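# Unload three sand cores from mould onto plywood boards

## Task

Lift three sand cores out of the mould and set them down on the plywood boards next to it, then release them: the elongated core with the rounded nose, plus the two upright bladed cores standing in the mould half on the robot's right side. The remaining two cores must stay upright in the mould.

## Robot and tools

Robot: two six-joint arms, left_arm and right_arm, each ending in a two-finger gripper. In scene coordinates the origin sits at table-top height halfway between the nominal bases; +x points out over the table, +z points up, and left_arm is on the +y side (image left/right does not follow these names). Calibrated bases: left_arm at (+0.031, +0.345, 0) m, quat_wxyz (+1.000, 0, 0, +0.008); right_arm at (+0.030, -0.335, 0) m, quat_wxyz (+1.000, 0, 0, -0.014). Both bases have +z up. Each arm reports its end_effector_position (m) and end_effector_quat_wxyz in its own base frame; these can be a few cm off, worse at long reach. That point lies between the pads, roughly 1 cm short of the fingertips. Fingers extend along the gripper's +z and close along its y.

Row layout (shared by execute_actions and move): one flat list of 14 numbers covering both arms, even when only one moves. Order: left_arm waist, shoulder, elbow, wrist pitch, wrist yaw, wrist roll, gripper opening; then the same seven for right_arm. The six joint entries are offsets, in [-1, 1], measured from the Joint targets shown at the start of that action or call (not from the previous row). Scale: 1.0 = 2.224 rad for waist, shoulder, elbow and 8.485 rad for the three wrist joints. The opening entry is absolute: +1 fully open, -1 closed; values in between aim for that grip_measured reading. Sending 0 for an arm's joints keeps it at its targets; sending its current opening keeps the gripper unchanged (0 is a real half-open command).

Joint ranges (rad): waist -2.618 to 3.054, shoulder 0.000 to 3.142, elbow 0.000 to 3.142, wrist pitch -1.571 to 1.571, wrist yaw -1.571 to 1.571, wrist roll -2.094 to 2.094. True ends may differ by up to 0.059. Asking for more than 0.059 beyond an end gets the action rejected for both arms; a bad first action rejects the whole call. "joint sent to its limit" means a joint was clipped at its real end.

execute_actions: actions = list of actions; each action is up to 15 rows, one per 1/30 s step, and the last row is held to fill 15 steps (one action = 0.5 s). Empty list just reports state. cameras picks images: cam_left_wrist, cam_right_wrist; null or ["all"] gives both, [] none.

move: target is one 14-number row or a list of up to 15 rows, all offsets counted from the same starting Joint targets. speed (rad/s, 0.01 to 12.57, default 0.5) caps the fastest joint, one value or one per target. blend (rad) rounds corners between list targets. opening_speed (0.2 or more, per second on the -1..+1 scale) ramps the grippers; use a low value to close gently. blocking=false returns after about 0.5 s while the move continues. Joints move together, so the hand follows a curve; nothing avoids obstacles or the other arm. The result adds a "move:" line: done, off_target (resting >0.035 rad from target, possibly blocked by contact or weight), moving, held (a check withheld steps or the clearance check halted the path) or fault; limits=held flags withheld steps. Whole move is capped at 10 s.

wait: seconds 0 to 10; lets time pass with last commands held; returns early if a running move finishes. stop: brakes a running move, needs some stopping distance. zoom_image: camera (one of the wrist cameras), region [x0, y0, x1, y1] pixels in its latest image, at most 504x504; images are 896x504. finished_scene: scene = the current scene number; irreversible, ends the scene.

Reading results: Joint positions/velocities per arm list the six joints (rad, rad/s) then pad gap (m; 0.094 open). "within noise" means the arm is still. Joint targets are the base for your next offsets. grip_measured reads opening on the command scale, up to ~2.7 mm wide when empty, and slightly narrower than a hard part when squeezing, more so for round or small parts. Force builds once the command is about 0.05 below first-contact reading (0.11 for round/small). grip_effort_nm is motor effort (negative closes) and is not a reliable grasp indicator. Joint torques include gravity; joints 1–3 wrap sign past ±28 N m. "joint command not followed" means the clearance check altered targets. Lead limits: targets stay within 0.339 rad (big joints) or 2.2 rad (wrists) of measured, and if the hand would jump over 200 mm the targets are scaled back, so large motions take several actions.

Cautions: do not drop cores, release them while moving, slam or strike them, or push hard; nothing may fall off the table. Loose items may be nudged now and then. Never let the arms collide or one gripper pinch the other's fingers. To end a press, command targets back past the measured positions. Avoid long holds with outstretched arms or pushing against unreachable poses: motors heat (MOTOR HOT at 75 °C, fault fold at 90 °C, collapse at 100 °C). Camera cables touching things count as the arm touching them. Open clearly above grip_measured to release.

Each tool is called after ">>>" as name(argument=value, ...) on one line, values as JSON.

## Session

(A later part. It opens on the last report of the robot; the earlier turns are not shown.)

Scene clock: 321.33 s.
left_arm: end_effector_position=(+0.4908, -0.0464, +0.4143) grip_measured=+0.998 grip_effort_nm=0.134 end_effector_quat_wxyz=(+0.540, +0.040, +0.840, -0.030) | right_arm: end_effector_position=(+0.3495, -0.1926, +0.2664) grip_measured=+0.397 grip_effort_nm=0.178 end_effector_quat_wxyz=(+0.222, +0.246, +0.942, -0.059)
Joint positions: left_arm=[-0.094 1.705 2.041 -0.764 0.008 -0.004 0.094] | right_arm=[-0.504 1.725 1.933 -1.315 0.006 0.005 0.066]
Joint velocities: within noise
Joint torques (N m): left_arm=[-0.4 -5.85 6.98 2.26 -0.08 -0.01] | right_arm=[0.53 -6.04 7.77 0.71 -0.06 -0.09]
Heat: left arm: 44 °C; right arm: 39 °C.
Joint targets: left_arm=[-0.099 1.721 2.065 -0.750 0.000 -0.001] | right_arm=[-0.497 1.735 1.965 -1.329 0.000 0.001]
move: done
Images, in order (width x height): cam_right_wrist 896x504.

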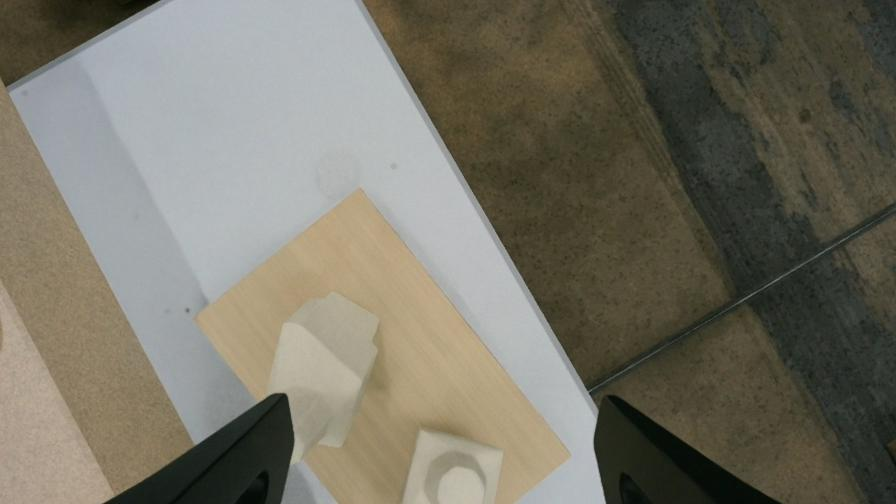

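>>> move(target=[-0.1924,0.1704,0.0472,-0.0495,0,0,0.2,0,0,0,0,0,0,0.4], speed=0.6, cameras=["cam_left_wrist"])

Scene clock: 338.77 s.
left_arm: end_effector_position=(+0.4334, -0.2552, +0.1976) grip_measured=+0.202 grip_effort_nm=-0.081 end_effector_quat_wxyz=(+0.219, +0.255, +0.940, -0.062) | right_arm: end_effector_position=(+0.3492, -0.1924, +0.2662) grip_measured=+0.397 grip_effort_nm=0.173 end_effector_quat_wxyz=(+0.221, +0.246, +0.942, -0.059)
Joint positions: left_arm=[-0.533 2.092 2.145 -1.165 0.004 -0.004 0.056] | right_arm=[-0.504 1.725 1.933 -1.316 0.005 0.005 0.066]
Joint velocities: within noise
Joint torques (N m): left_arm=[0.46 -9.39 7.16 1.25 -0.01 -0.02] | right_arm=[0.54 -6.04 7.77 0.71 -0.06 -0.09]
Heat: left arm: 44 °C; right arm: 39 °C.
Joint targets: left_arm=[-0.527 2.100 2.170 -1.170 0.000 -0.001] | right_arm=[-0.497 1.735 1.965 -1.329 0.000 0.001]
move: done
Images, in order (width x height): cam_left_wrist 896x504.

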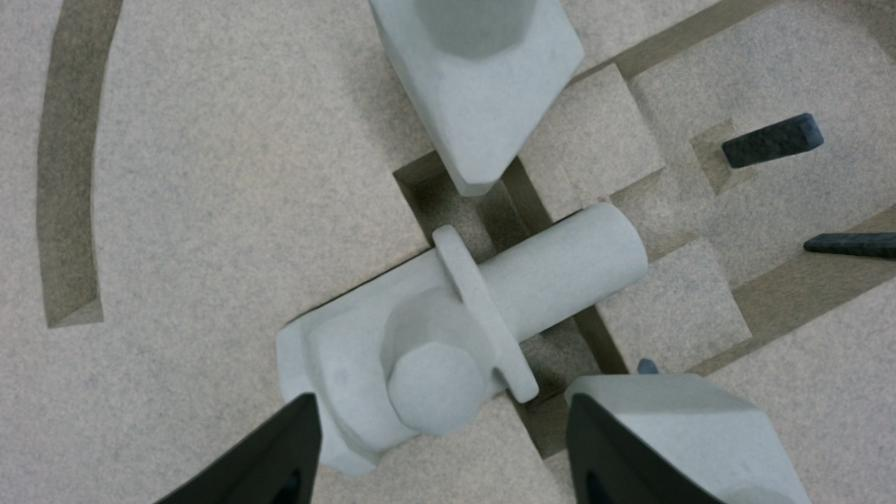

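>>> move(target=[0.0629,0.0337,0.0427,-0.0094,0.0493,0.09,0.1,0,0,0,0,0,0,0.4], speed=0.4, cameras=["cam_left_wrist"])

Scene clock: 367.73 s.
left_arm: end_effector_position=(+0.4343, -0.2535, +0.2063) grip_measured=+0.102 grip_effort_nm=-0.085 end_effector_quat_wxyz=(+0.234, +0.554, +0.784, -0.153) | right_arm: end_effector_position=(+0.3491, -0.1923, +0.2662) grip_measured=+0.397 grip_effort_nm=0.178 end_effector_quat_wxyz=(+0.221, +0.246, +0.942, -0.059)
Joint positions: left_arm=[-0.393 2.151 2.24 -1.243 0.395 0.753 0.052] | right_arm=[-0.504 1.725 1.933 -1.317 0.005 0.005 0.066]
Joint velocities: within noise
Joint torques (N m): left_arm=[0.44 -8.55 6.97 1.12 0.53 0.06] | right_arm=[0.54 -6.04 7.79 0.71 -0.06 -0.09]
Heat: left arm: 39 °C; right arm: 39 °C.
Joint targets: left_arm=[-0.388 2.175 2.265 -1.250 0.418 0.763] | right_arm=[-0.497 1.735 1.965 -1.329 0.000 0.001]
move: done
Images, in order (width x height): cam_left_wrist 896x504.

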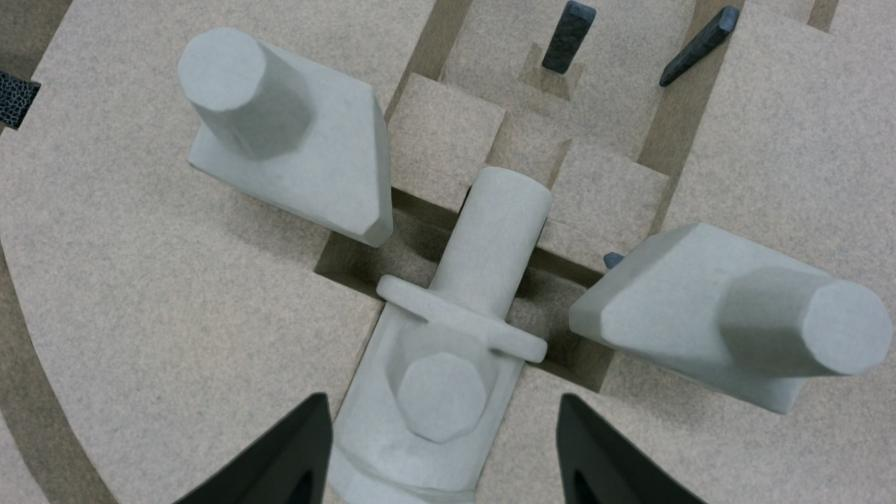

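>>> move(target=[0,-0.027,-0.1394,0.0283,0,0,0.1,0,0,0,0,0,0,0.4], speed=0.25, cameras=["cam_left_wrist"])

Scene clock: 377.43 s.
left_arm: end_effector_position=(+0.4347, -0.2538, +0.1346) grip_measured=+0.102 grip_effort_nm=-0.076 end_effector_quat_wxyz=(+0.208, +0.553, +0.791, -0.160) | right_arm: end_effector_position=(+0.3490, -0.1922, +0.2661) grip_measured=+0.397 grip_effort_nm=0.173 end_effector_quat_wxyz=(+0.221, +0.246, +0.942, -0.059)
Joint positions: left_arm=[-0.393 2.15 1.968 -1.029 0.399 0.754 0.052] | right_arm=[-0.504 1.725 1.933 -1.317 0.005 0.005 0.066]
Joint velocities: within noise
Joint torques (N m): left_arm=[0.46 -13.08 4.03 1.31 0.48 0.05] | right_arm=[0.57 -6.04 7.79 0.71 -0.06 -0.1]
Heat: left arm: 39 °C; right arm: 39 °C.
Joint targets: left_arm=[-0.388 2.115 1.955 -1.010 0.418 0.763] | right_arm=[-0.497 1.735 1.965 -1.329 0.000 0.001]
move: done
Images, in order (width x height): cam_left_wrist 896x504.

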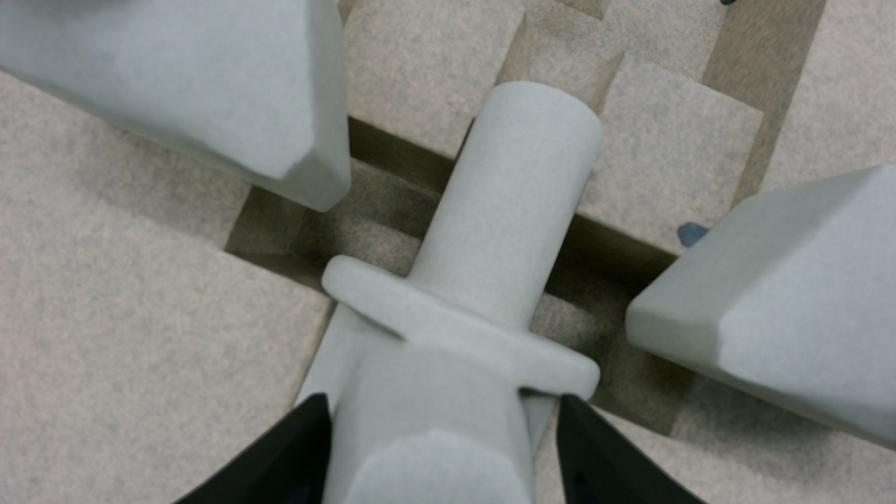

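>>> move(target=[0,0,0,0,0,0,-0.28,0,0,0,0,0,0,0.4], opening_speed=0.25, cameras=["cam_left_wrist"])

Scene clock: 382.47 s.
left_arm: end_effector_position=(+0.4368, -0.2525, +0.1348) grip_measured=-0.110 grip_effort_nm=-0.999 end_effector_quat_wxyz=(+0.211, +0.553, +0.790, -0.159) | right_arm: end_effector_position=(+0.3490, -0.1922, +0.2661) grip_measured=+0.397 grip_effort_nm=0.178 end_effector_quat_wxyz=(+0.221, +0.246, +0.942, -0.059)
Joint positions: left_arm=[-0.388 2.15 1.967 -1.022 0.399 0.758 0.042] | right_arm=[-0.504 1.725 1.933 -1.317 0.005 0.005 0.066]
Joint velocities: within noise
Joint torques (N m): left_arm=[0.01 -13.07 4.11 1.25 0.48 0.01] | right_arm=[0.55 -6.04 7.79 0.72 -0.06 -0.1]
Heat: left arm: 42 °C; right arm: 39 °C.
Joint targets: left_arm=[-0.388 2.115 1.955 -1.010 0.418 0.763] | right_arm=[-0.497 1.735 1.965 -1.329 0.000 0.001]
move: done
Images, in order (width x height): cam_left_wrist 896x504.

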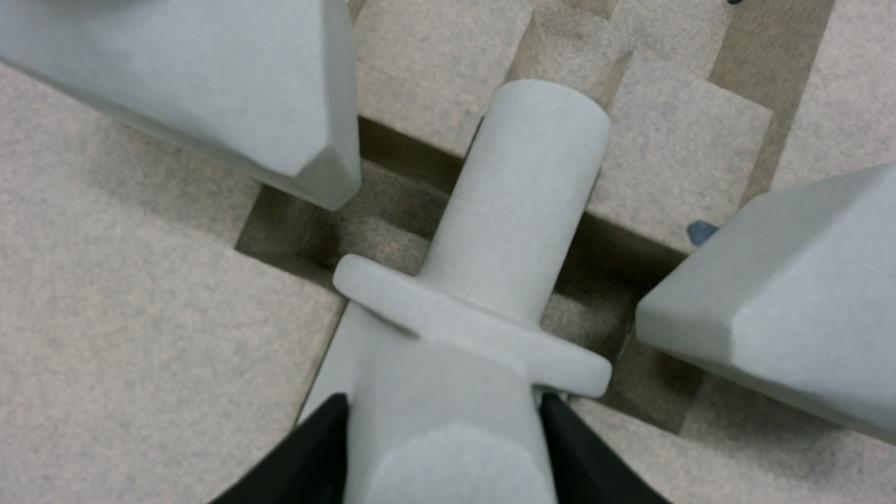

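>>> move(target=[[0,0.0247,0.0652,-0.0094,0,0,-0.3,0,0,0,0,0,0,0.4],[0,0.0337,0.1169,-0.0206,0,0,-0.3,0,0,0,0,0,0,0.4]], speed=0.15, cameras=["cam_left_wrist"])

Scene clock: 392.07 s.
left_arm: end_effector_position=(+0.4370, -0.2471, +0.1601) grip_measured=-0.111 grip_effort_nm=-0.999 end_effector_quat_wxyz=(+0.192, +0.553, +0.797, -0.148) | right_arm: end_effector_position=(+0.3490, -0.1922, +0.2661) grip_measured=+0.397 grip_effort_nm=0.173 end_effector_quat_wxyz=(+0.221, +0.246, +0.942, -0.059)
Joint positions: left_arm=[-0.388 2.197 2.163 -1.207 0.369 0.762 0.042] | right_arm=[-0.504 1.725 1.933 -1.317 0.005 0.005 0.066]
Joint velocities: within noise
Joint torques (N m): left_arm=[0.1 -11.32 9.35 1.3 0.81 -0.06] | right_arm=[0.54 -6.05 7.77 0.71 -0.06 -0.09]
Heat: left arm: 46 °C; right arm: 39 °C.
Joint targets: left_arm=[-0.388 2.190 2.215 -1.185 0.418 0.763] | right_arm=[-0.497 1.735 1.965 -1.329 0.000 0.001]
move: off_target (left_arm); left_arm: the elbow is farthest, 0.052 rad from its target
Images, in order (width x height): cam_left_wrist 896x504.

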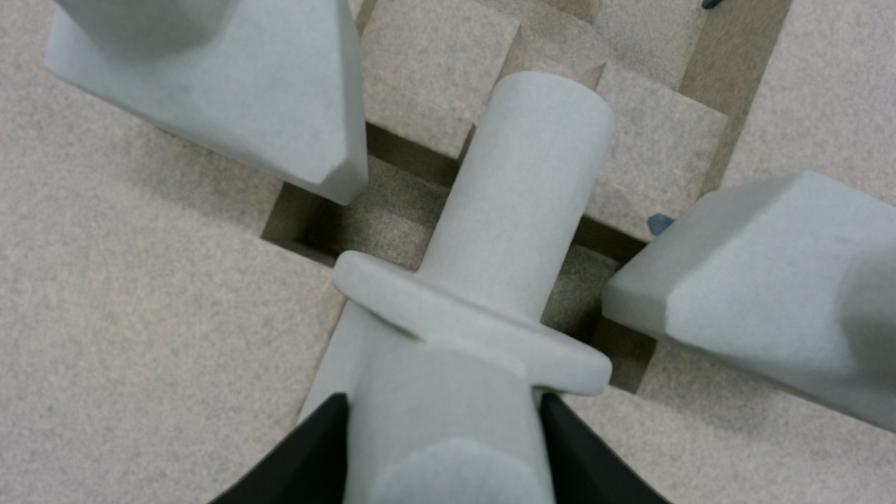

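>>> move(target=[[0,0.0202,0.0674,-0.0112,0.0045,0,-0.3,0,0,0,0,0,0,0.4],[0,0.0495,0.1551,-0.0265,0.0045,0,-0.3,0,0,0,0,0,0,0.4]], speed=0.2, cameras=["cam_left_wrist"])

Scene clock: 396.63 s.
left_arm: end_effector_position=(+0.4383, -0.2510, +0.1999) grip_measured=-0.111 grip_effort_nm=-0.999 end_effector_quat_wxyz=(+0.193, +0.553, +0.795, -0.157) | right_arm: end_effector_position=(+0.3490, -0.1922, +0.2661) grip_measured=+0.397 grip_effort_nm=0.173 end_effector_quat_wxyz=(+0.221, +0.246, +0.942, -0.059)
Joint positions: left_arm=[-0.388 2.306 2.509 -1.446 0.387 0.762 0.042] | right_arm=[-0.504 1.725 1.933 -1.317 0.005 0.005 0.066]
Joint velocities: within noise
Joint torques (N m): left_arm=[0.05 -11.34 8.85 1.45 1.06 -0.04] | right_arm=[0.55 -6.04 7.79 0.72 -0.05 -0.1]
Heat: left arm: 45 °C; right arm: 39 °C.
Joint targets: left_arm=[-0.388 2.300 2.560 -1.409 0.456 0.763] | right_arm=[-0.497 1.735 1.965 -1.329 0.000 0.001]
move: off_target (left_arm); left_arm: the wrist yaw is farthest, 0.069 rad from its target
Images, in order (width x height): cam_left_wrist 896x504.

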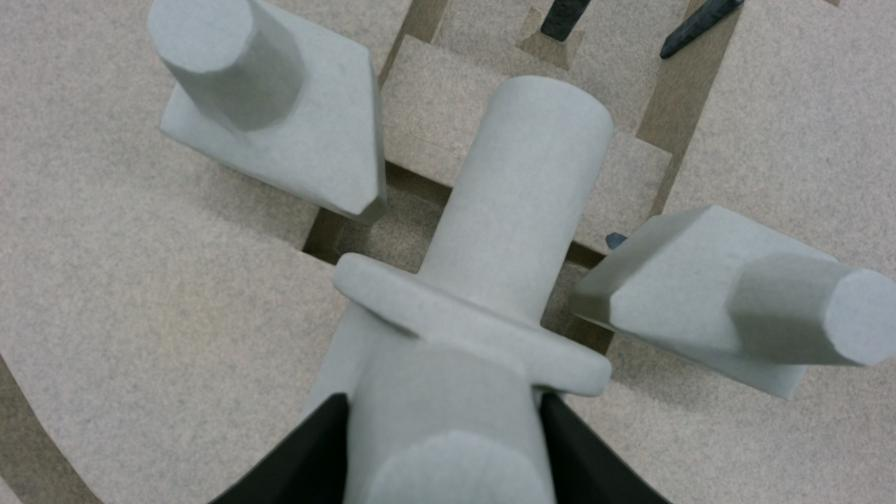

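>>> move(target=[0,0,0,0,0,0,-0.3,0.5607,-0.3755,-0.4789,0.1331,0,0,0.4], speed=0.7, cameras=["cam_right_wrist"])

Scene clock: 409.97 s.
left_arm: end_effector_position=(+0.4382, -0.2510, +0.1999) grip_measured=-0.111 grip_effort_nm=-1.004 end_effector_quat_wxyz=(+0.193, +0.553, +0.795, -0.157) | right_arm: end_effector_position=(+0.2538, +0.2349, +0.3292) grip_measured=+0.397 grip_effort_nm=0.173 end_effector_quat_wxyz=(+0.577, -0.283, +0.732, +0.227)
Joint positions: left_arm=[-0.388 2.306 2.509 -1.446 0.387 0.762 0.042] | right_arm=[0.744 0.914 0.91 -0.229 0 0.005 0.066]
Joint velocities: within noise
Joint torques (N m): left_arm=[0.1 -11.4 8.81 1.43 1.06 -0.04] | right_arm=[0.55 -2.61 5.59 1.82 -0.01 -0.09]
Heat: left arm: 46 °C; right arm: 39 °C.
Joint targets: left_arm=[-0.388 2.300 2.560 -1.409 0.456 0.763] | right_arm=[0.750 0.900 0.900 -0.200 0.000 0.001]
move: off_target (left_arm); left_arm: the wrist yaw is farthest, 0.069 rad from its target
Images, in order (width x height): cam_right_wrist 896x504.

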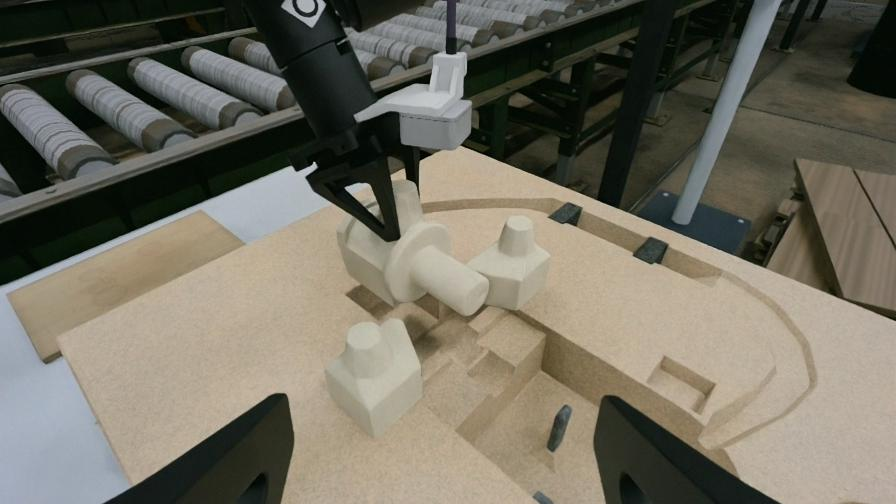

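>>> zoom_image(camera="cam_right_wrist", region=[280, 120, 580, 440])

Scaled by 1.575.

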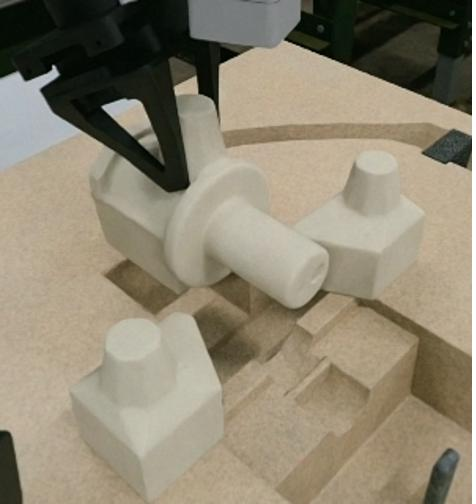

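>>> move(target=[[0.054,-0.0719,-0.0922,0.0052,0.0024,0,-0.3,0,0,0,0,0,0,0.4],[0.2239,-0.1596,-0.1956,0.0093,0.0024,0,-0.3,0,0,0,0,0,0,0.4]], speed=[0.2,0.4])

Scene clock: 439.23 s.
left_arm: end_effector_position=(+0.4457, -0.0172, +0.2112) grip_measured=-0.111 grip_effort_nm=-1.009 end_effector_quat_wxyz=(+0.209, +0.334, +0.911, -0.122) | right_arm: end_effector_position=(+0.2539, +0.2350, +0.3296) grip_measured=+0.397 grip_effort_nm=0.173 end_effector_quat_wxyz=(+0.578, -0.283, +0.731, +0.227)
Joint positions: left_arm=[0.117 2.03 2.115 -1.376 0.405 0.762 0.042] | right_arm=[0.744 0.914 0.91 -0.227 0 0.005 0.066]
Joint velocities: within noise
Joint torques (N m): left_arm=[-0.55 -15.77 5.34 1.43 1.1 -0.02] | right_arm=[0.51 -2.59 5.59 1.8 -0.01 -0.09]
Heat: left arm: 49 °C; right arm: 42 °C.
Joint targets: left_arm=[0.111 1.945 2.125 -1.330 0.476 0.763] | right_arm=[0.750 0.900 0.900 -0.200 0.000 0.001]
move: off_target (left_arm); left_arm: the shoulder is farthest, 0.085 rad from its target

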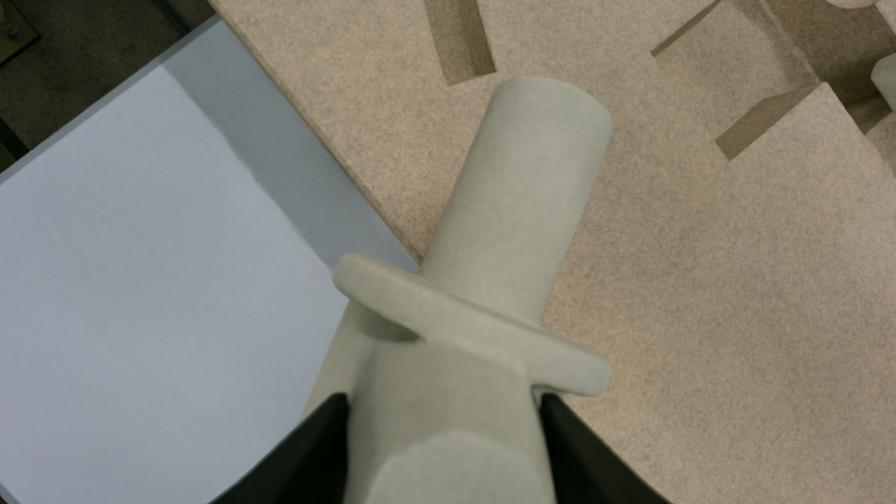

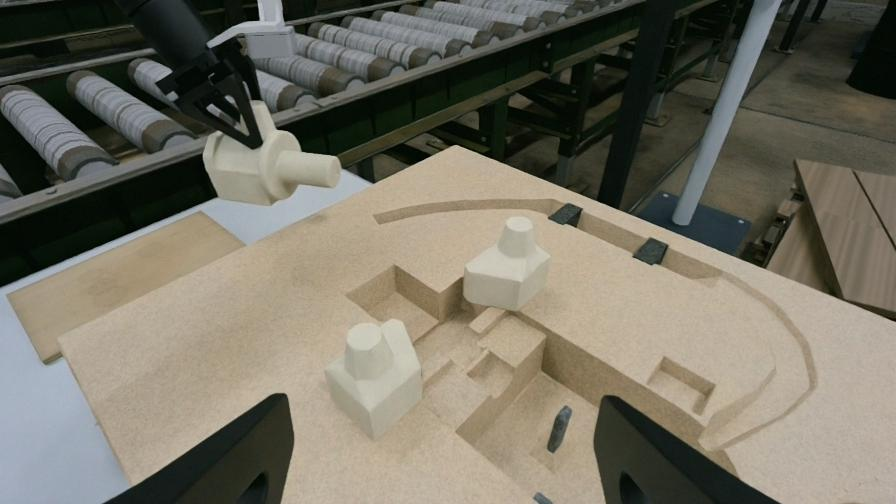

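>>> move(target=[[0.2392,-0.2231,-0.2518,0.0094,0,0,-0.3,0,0,0,0,0,0,0.4],[0.2392,-0.26,-0.4114,0.0424,0,0,-0.3,0,0,0,0,0,0,0.4]], speed=[0.4,0.3])

Scene clock: 446.57 s.
left_arm: end_effector_position=(+0.2874, +0.1270, +0.1594) grip_measured=-0.111 grip_effort_nm=-0.994 end_effector_quat_wxyz=(+0.246, +0.090, +0.964, -0.055) | right_arm: end_effector_position=(+0.2539, +0.2350, +0.3297) grip_measured=+0.397 grip_effort_nm=0.168 end_effector_quat_wxyz=(+0.578, -0.283, +0.731, +0.227)
Joint positions: left_arm=[0.64 1.428 1.195 -1.026 0.409 0.762 0.042] | right_arm=[0.744 0.914 0.91 -0.227 0 0.005 0.066]
Joint velocities: within noise
Joint torques (N m): left_arm=[0.23 -9.22 6.16 1.63 1.06 -0.06] | right_arm=[0.54 -2.59 5.61 1.81 -0.01 -0.09]
Heat: left arm: 48 °C; right arm: 43 °C.
Joint targets: left_arm=[0.643 1.367 1.210 -0.971 0.477 0.763] | right_arm=[0.750 0.900 0.900 -0.200 0.000 0.001]
move: off_target (left_arm); left_arm: the wrist yaw is farthest, 0.067 rad from its target

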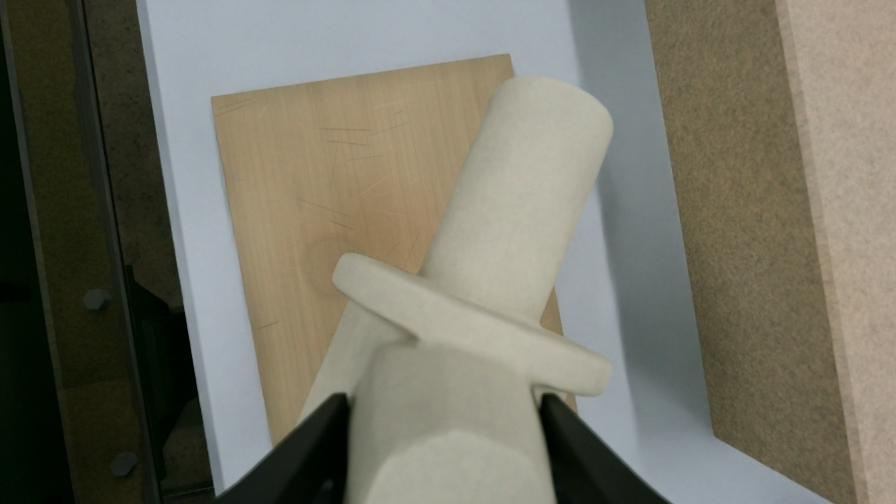

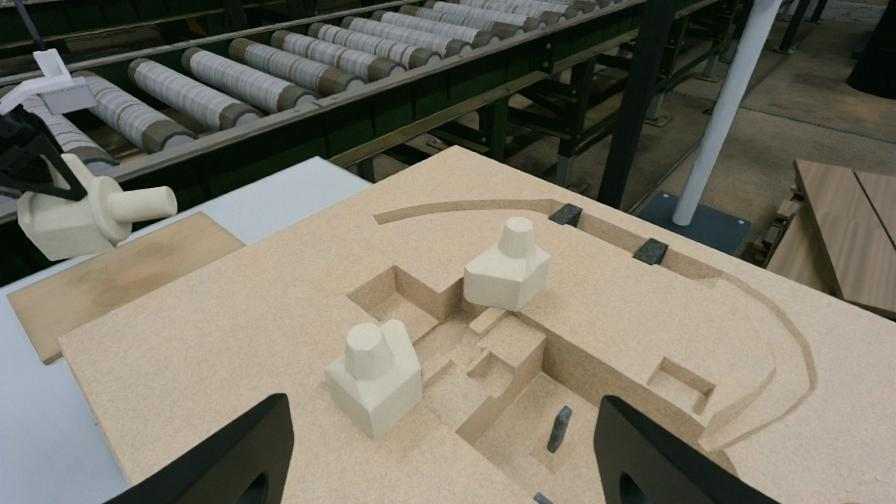

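>>> move(target=[0.0135,0.0036,-0.0989,0.0313,0,0,-0.3,0,0,0,0,0,0,0.4], speed=0.15)

>>> zoom_image(camera="cam_right_wrist", region=[0, 80, 260, 400])

Scene clock: 456.07 s.
left_arm: end_effector_position=(+0.2864, +0.1356, +0.1084) grip_measured=-0.111 grip_effort_nm=-0.999 end_effector_quat_wxyz=(+0.261, +0.083, +0.961, -0.038) | right_arm: end_effector_position=(+0.2539, +0.2350, +0.3297) grip_measured=+0.397 grip_effort_nm=0.168 end_effector_quat_wxyz=(+0.578, -0.283, +0.731, +0.227)
Joint positions: left_arm=[0.664 1.424 0.976 -0.769 0.409 0.762 0.042] | right_arm=[0.744 0.914 0.91 -0.227 0 0.005 0.066]
Joint velocities: within noise
Joint torques (N m): left_arm=[0.64 -8.34 6.11 1.79 1.06 -0.05] | right_arm=[0.53 -2.62 5.57 1.79 -0.01 -0.09]
Heat: left arm: 45 °C; right arm: 43 °C.
Joint targets: left_arm=[0.673 1.375 0.990 -0.705 0.477 0.763] | right_arm=[0.750 0.900 0.900 -0.200 0.000 0.001]
move: off_target (left_arm); left_arm: the wrist yaw is farthest, 0.068 rad from its target

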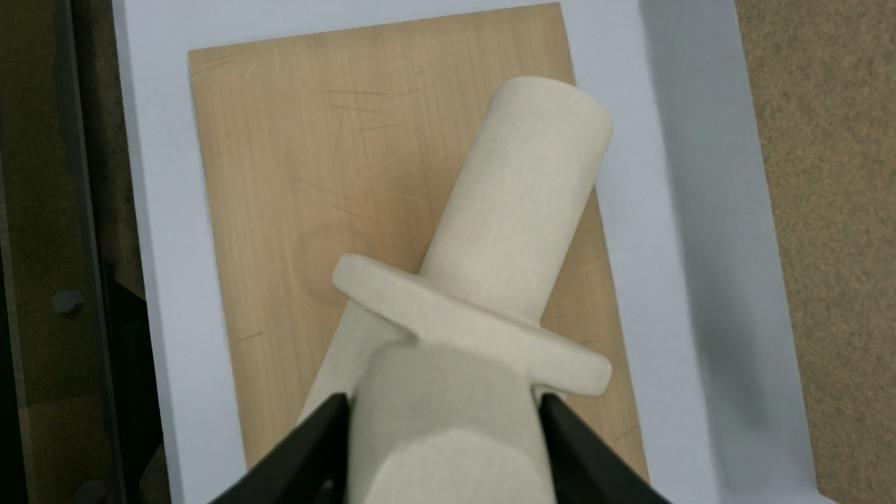

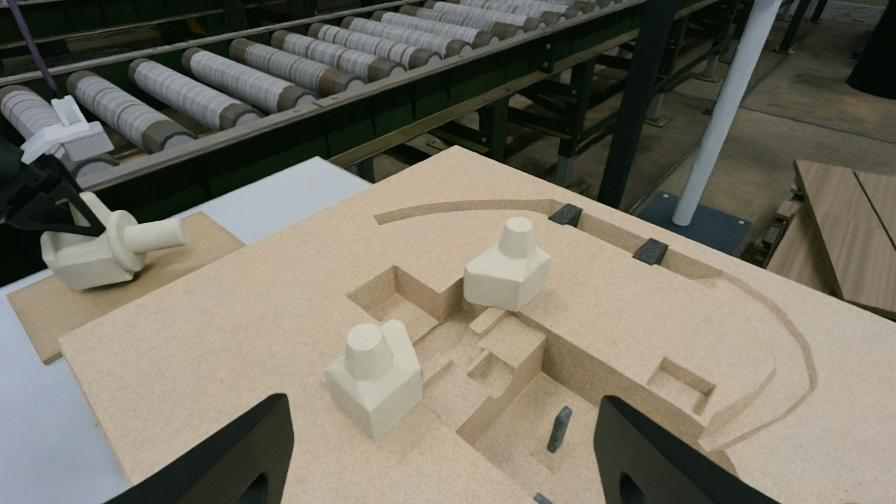

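Scaled by 1.575.

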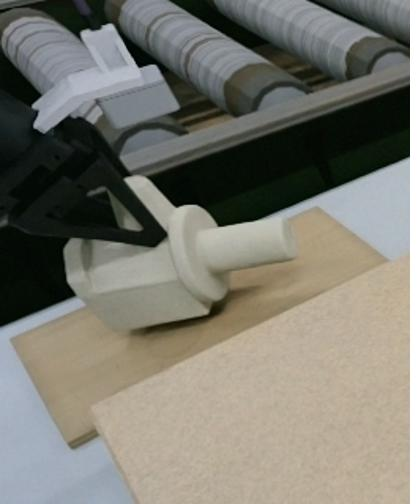

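>>> move(target=[0,0.001,-0.0155,0.0038,0,0,-0.3,0,0,0,0,0,0,0.4], speed=0.1)

>>> zoom_image(camera="cam_right_wrist", region=[0, 160, 200, 320])

Scene clock: 459.83 s.
left_arm: end_effector_position=(+0.2845, +0.1342, +0.0999) grip_measured=-0.111 grip_effort_nm=-1.009 end_effector_quat_wxyz=(+0.260, +0.082, +0.961, -0.039) | right_arm: end_effector_position=(+0.2539, +0.2350, +0.3297) grip_measured=+0.397 grip_effort_nm=0.173 end_effector_quat_wxyz=(+0.578, -0.283, +0.731, +0.227)
Joint positions: left_arm=[0.664 1.424 0.942 -0.737 0.409 0.762 0.042] | right_arm=[0.744 0.914 0.91 -0.227 0 0.005 0.066]
Joint velocities: within noise
Joint torques (N m): left_arm=[0.69 -8.12 6.01 1.79 1.06 -0.03] | right_arm=[0.53 -2.59 5.61 1.79 -0.01 -0.1]
Heat: left arm: 43 °C; right arm: 43 °C.
Joint targets: left_arm=[0.673 1.377 0.956 -0.673 0.477 0.763] | right_arm=[0.750 0.900 0.900 -0.200 0.000 0.001]
move: off_target (left_arm); left_arm: the wrist yaw is farthest, 0.068 rad from its target

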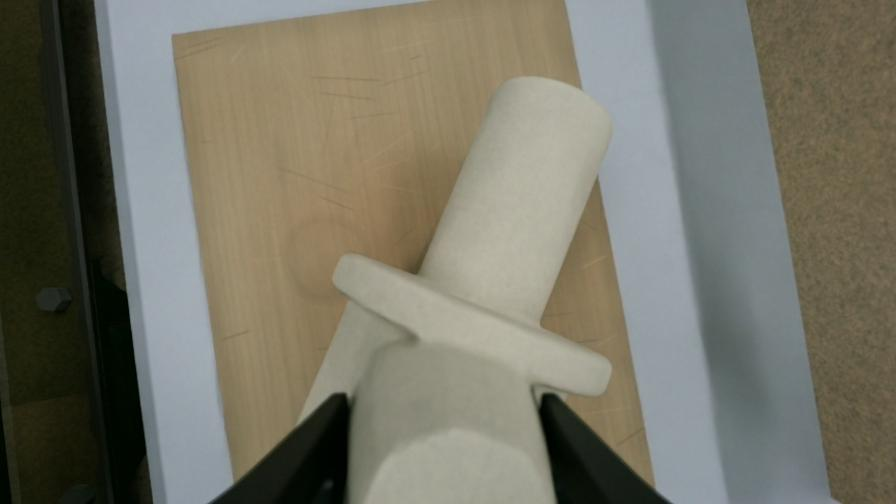

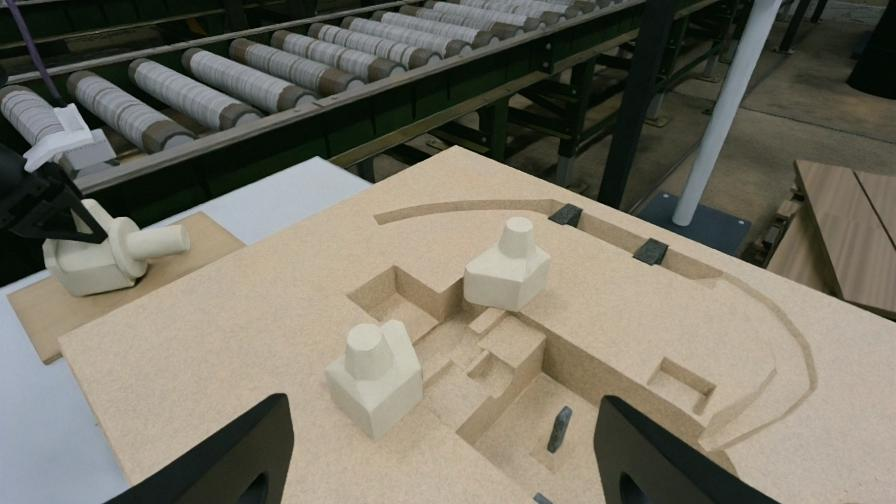

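Scaled by 2.520.

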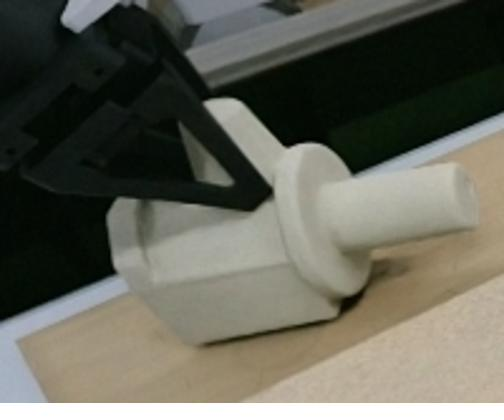

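>>> move(target=[0,0.001,-0.0125,0.0032,0,0,-0.3,0,0,0,0,0,0,0.4], speed=0.1, cameras=["cam_left_wrist"])

>>> move(target=[0,0.001,-0.0125,0.0032,0,0,-0.3,0,0,0,0,0,0,0.4], speed=0.1)

>>> zoom_image(camera="cam_right_wrist", region=[0, 160, 200, 320])

Scene clock: 464.03 s.
left_arm: end_effector_position=(+0.2844, +0.1332, +0.0952) grip_measured=-0.111 grip_effort_nm=-1.004 end_effector_quat_wxyz=(+0.263, +0.083, +0.960, -0.039) | right_arm: end_effector_position=(+0.2539, +0.2350, +0.3297) grip_measured=+0.397 grip_effort_nm=0.173 end_effector_quat_wxyz=(+0.578, -0.283, +0.731, +0.227)
Joint positions: left_arm=[0.664 1.424 0.921 -0.712 0.413 0.762 0.042] | right_arm=[0.744 0.914 0.91 -0.227 0 0.005 0.066]
Joint velocities: within noise
Joint torques (N m): left_arm=[0.61 -7.92 5.46 1.79 1 -0.04] | right_arm=[0.51 -2.63 5.6 1.8 -0.01 -0.09]
Heat: left arm: 42 °C; right arm: 44 °C.
Joint targets: left_arm=[0.673 1.379 0.928 -0.646 0.476 0.763] | right_arm=[0.750 0.900 0.900 -0.200 0.000 0.001]
move: off_target (left_arm); left_arm: the wrist pitch is farthest, 0.066 rad from its target
Images, in order (width x height): cam_left_wrist 896x504.

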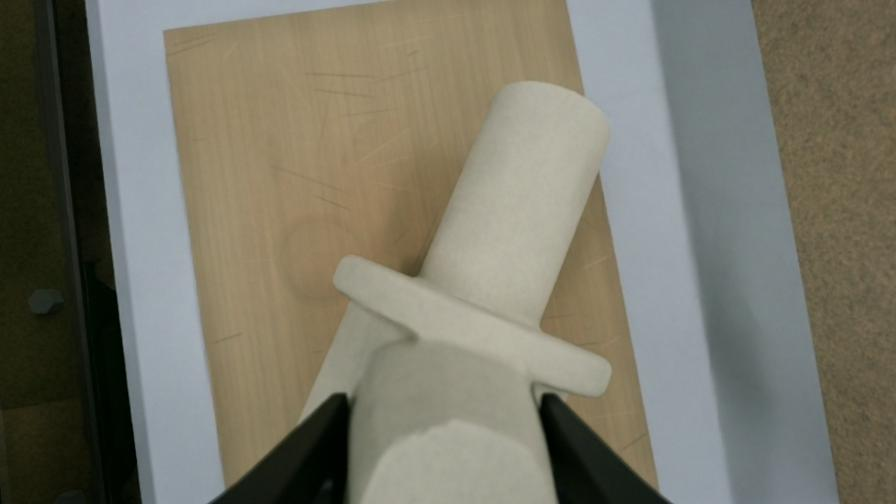

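Scene clock: 464.90 s.
left_arm: end_effector_position=(+0.2860, +0.1315, +0.0946) grip_measured=-0.111 grip_effort_nm=-0.994 end_effector_quat_wxyz=(+0.273, +0.086, +0.957, -0.039) | right_arm: end_effector_position=(+0.2539, +0.2350, +0.3297) grip_measured=+0.397 grip_effort_nm=0.173 end_effector_quat_wxyz=(+0.578, -0.283, +0.731, +0.227)
Joint positions: left_arm=[0.664 1.414 0.9 -0.683 0.427 0.762 0.042] | right_arm=[0.744 0.914 0.91 -0.227 0 0.005 0.066]
Joint velocities: within noise
Joint torques (N m): left_arm=[0.62 -6.89 4.89 1.82 0.84 -0.02] | right_arm=[0.53 -2.59 5.63 1.8 -0.01 -0.09]
Heat: left arm: 42 °C; right arm: 44 °C.
Joint targets: left_arm=[0.673 1.382 0.900 -0.619 0.477 0.763] | right_arm=[0.750 0.900 0.900 -0.200 0.000 0.001]
move: off_target (left_arm); left_arm: the wrist pitch is farthest, 0.064 rad from its target

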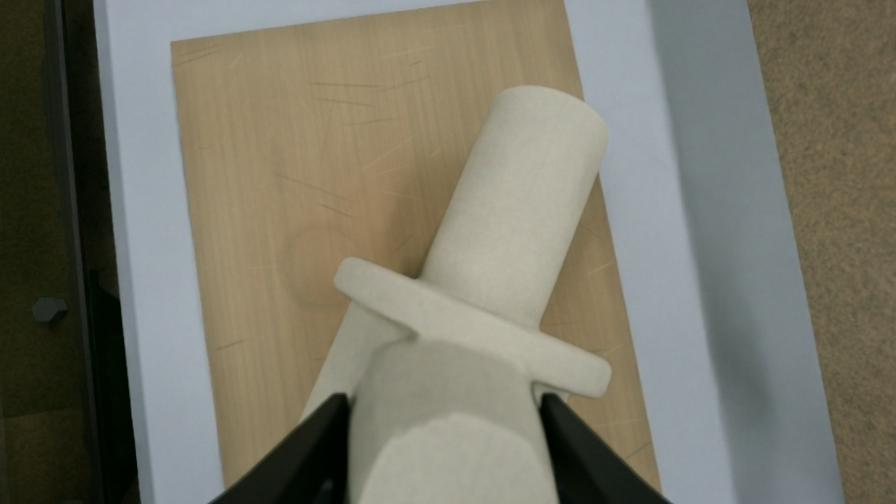

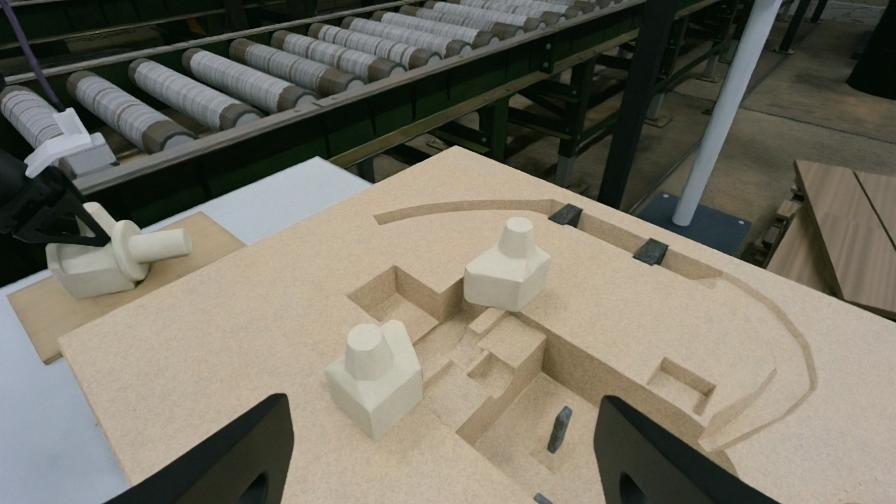

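Scaled by 2.520.

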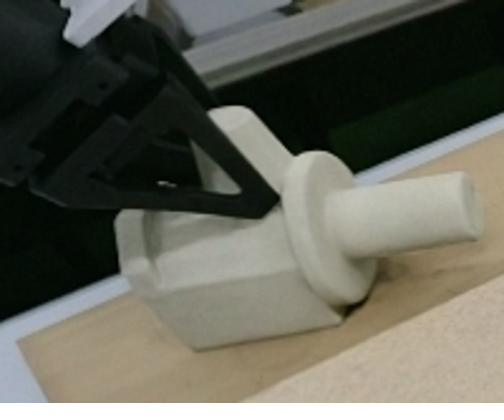

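>>> move(target=[0,0,0.003,-0.002,0,0,0.02,0,0,0,0,0,0,0.4], opening_speed=0.2)

>>> move(target=[0,0,0,0,0,0,0.6,0,0,0,0,0,0,0.4], opening_speed=0.3)

>>> zoom_image(camera="cam_right_wrist", region=[0, 160, 200, 320])

Scene clock: 469.97 s.
left_arm: end_effector_position=(+0.2920, +0.1312, +0.0997) grip_measured=+0.018 grip_effort_nm=0.134 end_effector_quat_wxyz=(+0.291, +0.091, +0.952, -0.039) | right_arm: end_effector_position=(+0.2539, +0.2350, +0.3298) grip_measured=+0.397 grip_effort_nm=0.173 end_effector_quat_wxyz=(+0.578, -0.283, +0.731, +0.227)
Joint positions: left_arm=[0.664 1.41 0.9 -0.659 0.451 0.762 0.048] | right_arm=[0.744 0.914 0.91 -0.226 0 0.005 0.066]
Joint velocities: within noise
Joint torques (N m): left_arm=[0.68 -6.63 5.48 1.44 0.56 -0.05] | right_arm=[0.51 -2.61 5.61 1.79 -0.01 -0.09]
Heat: left arm: 41 °C; right arm: 44 °C.
Joint targets: left_arm=[0.673 1.381 0.907 -0.636 0.476 0.763] | right_arm=[0.750 0.900 0.900 -0.200 0.000 0.001]
move: done

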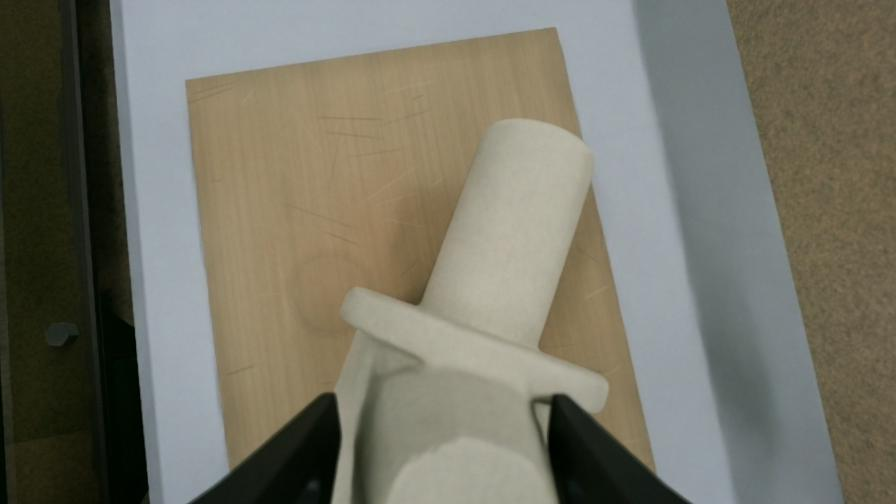

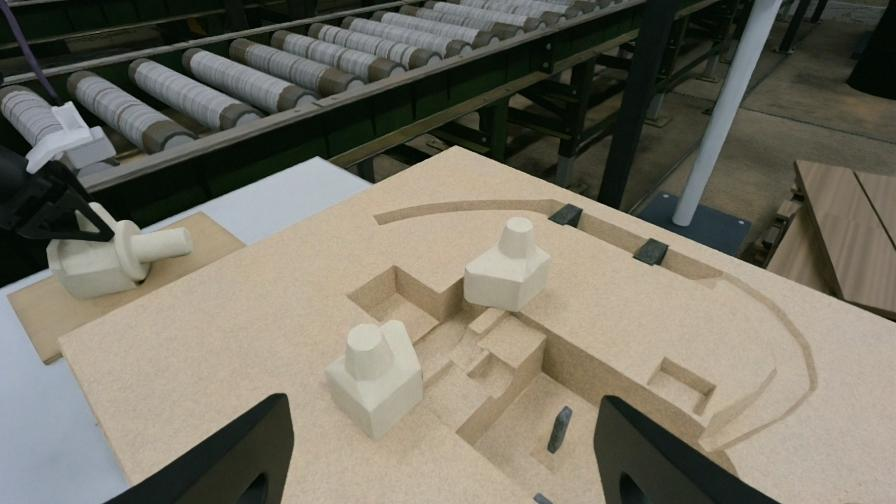

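Scene clock: 472.10 s.
left_arm: end_effector_position=(+0.2933, +0.1321, +0.1004) grip_measured=+0.598 grip_effort_nm=0.144 end_effector_quat_wxyz=(+0.293, +0.092, +0.951, -0.036) | right_arm: end_effector_position=(+0.2539, +0.2350, +0.3298) grip_measured=+0.397 grip_effort_nm=0.173 end_effector_quat_wxyz=(+0.578, -0.283, +0.731, +0.227)
Joint positions: left_arm=[0.664 1.41 0.9 -0.651 0.452 0.762 0.075] | right_arm=[0.744 0.914 0.91 -0.226 0 0.005 0.066]
Joint velocities: within noise
Joint torques (N m): left_arm=[0.61 -6.53 5.45 1.37 0.57 -0.01] | right_arm=[0.53 -2.59 5.6 1.79 -0.01 -0.09]
Heat: left arm: 41 °C; right arm: 44 °C.
Joint targets: left_arm=[0.673 1.381 0.907 -0.635 0.477 0.763] | right_arm=[0.750 0.900 0.900 -0.200 0.000 0.001]
move: done

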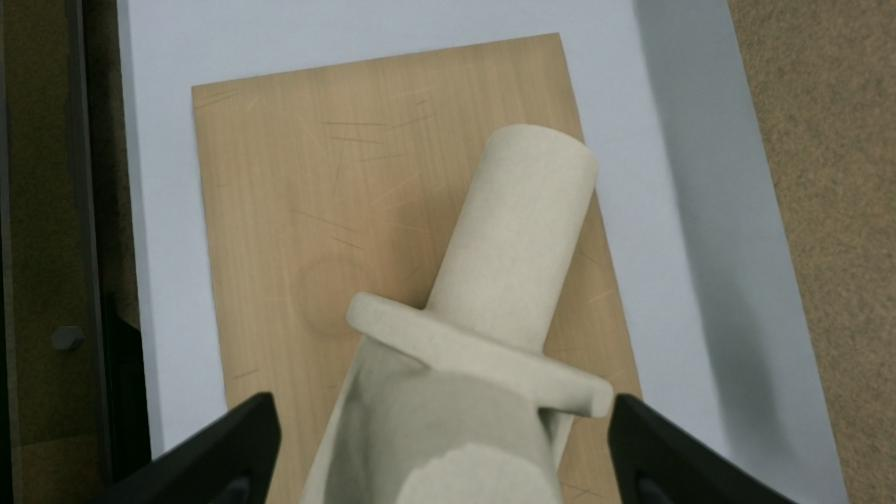

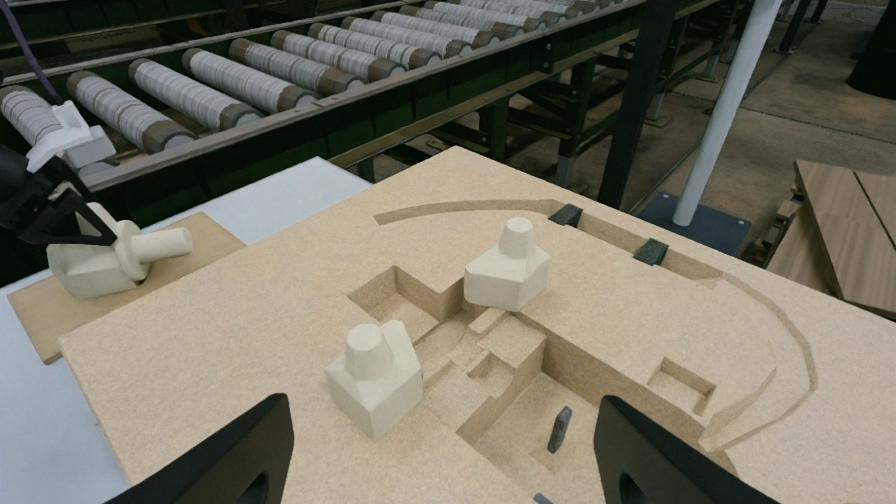

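Scaled by 2.520.

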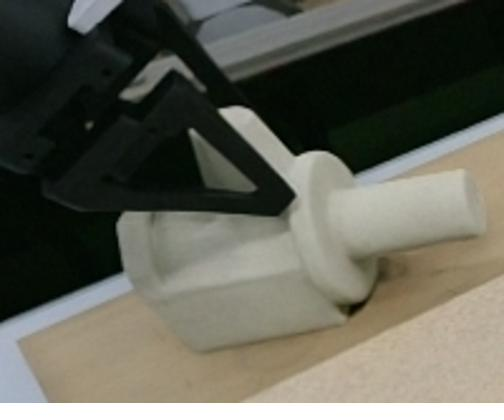

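>>> move(target=[[0,-0.002,0.045,-0.0115,0,0,0.6,0,0,0,0,0,0,0.4],[0,-0.006,0.157,-0.0424,0,0,0.6,0,0,0,0,0,0,0.4],[0,0.03,0.3,-0.07,0,0,0.6,0,0,0,0,0,0,0.4]], speed=0.3)

Scene clock: 478.27 s.
left_arm: end_effector_position=(+0.3026, +0.1389, +0.2624) grip_measured=+0.598 grip_effort_nm=0.139 end_effector_quat_wxyz=(+0.313, +0.098, +0.944, -0.019) | right_arm: end_effector_position=(+0.2539, +0.2350, +0.3298) grip_measured=+0.397 grip_effort_nm=0.173 end_effector_quat_wxyz=(+0.578, -0.283, +0.731, +0.227)
Joint positions: left_arm=[0.664 1.434 1.551 -1.222 0.455 0.762 0.075] | right_arm=[0.744 0.914 0.91 -0.226 0 0.005 0.066]
Joint velocities: within noise
Joint torques (N m): left_arm=[0.68 -3.62 6.8 1.18 0.56 -0.04] | right_arm=[0.54 -2.61 5.6 1.79 -0.01 -0.1]
Heat: left arm: 40 °C; right arm: 44 °C.
Joint targets: left_arm=[0.673 1.448 1.574 -1.229 0.476 0.763] | right_arm=[0.750 0.900 0.900 -0.200 0.000 0.001]
move: done

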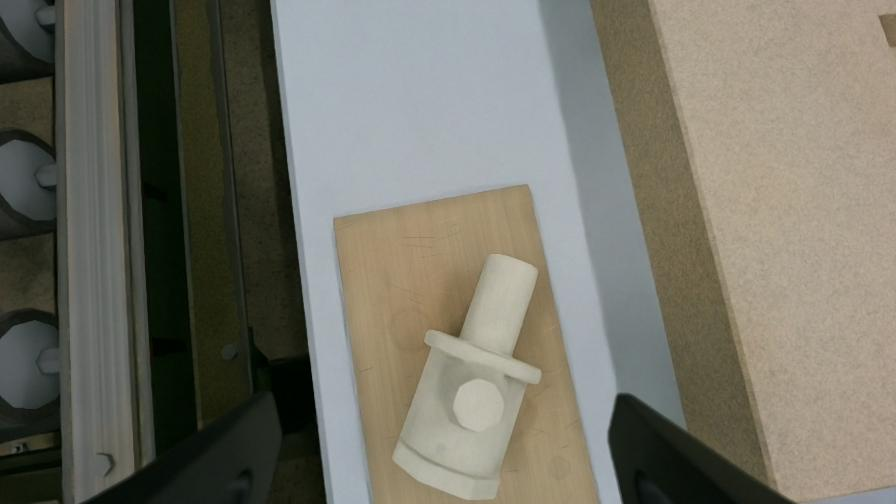

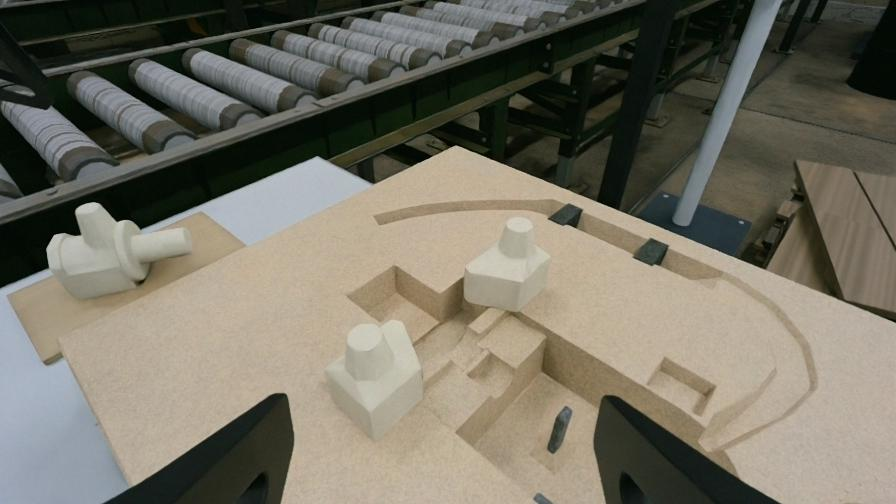

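>>> finished_scene(scene=1)

The scene is finished: the task was done.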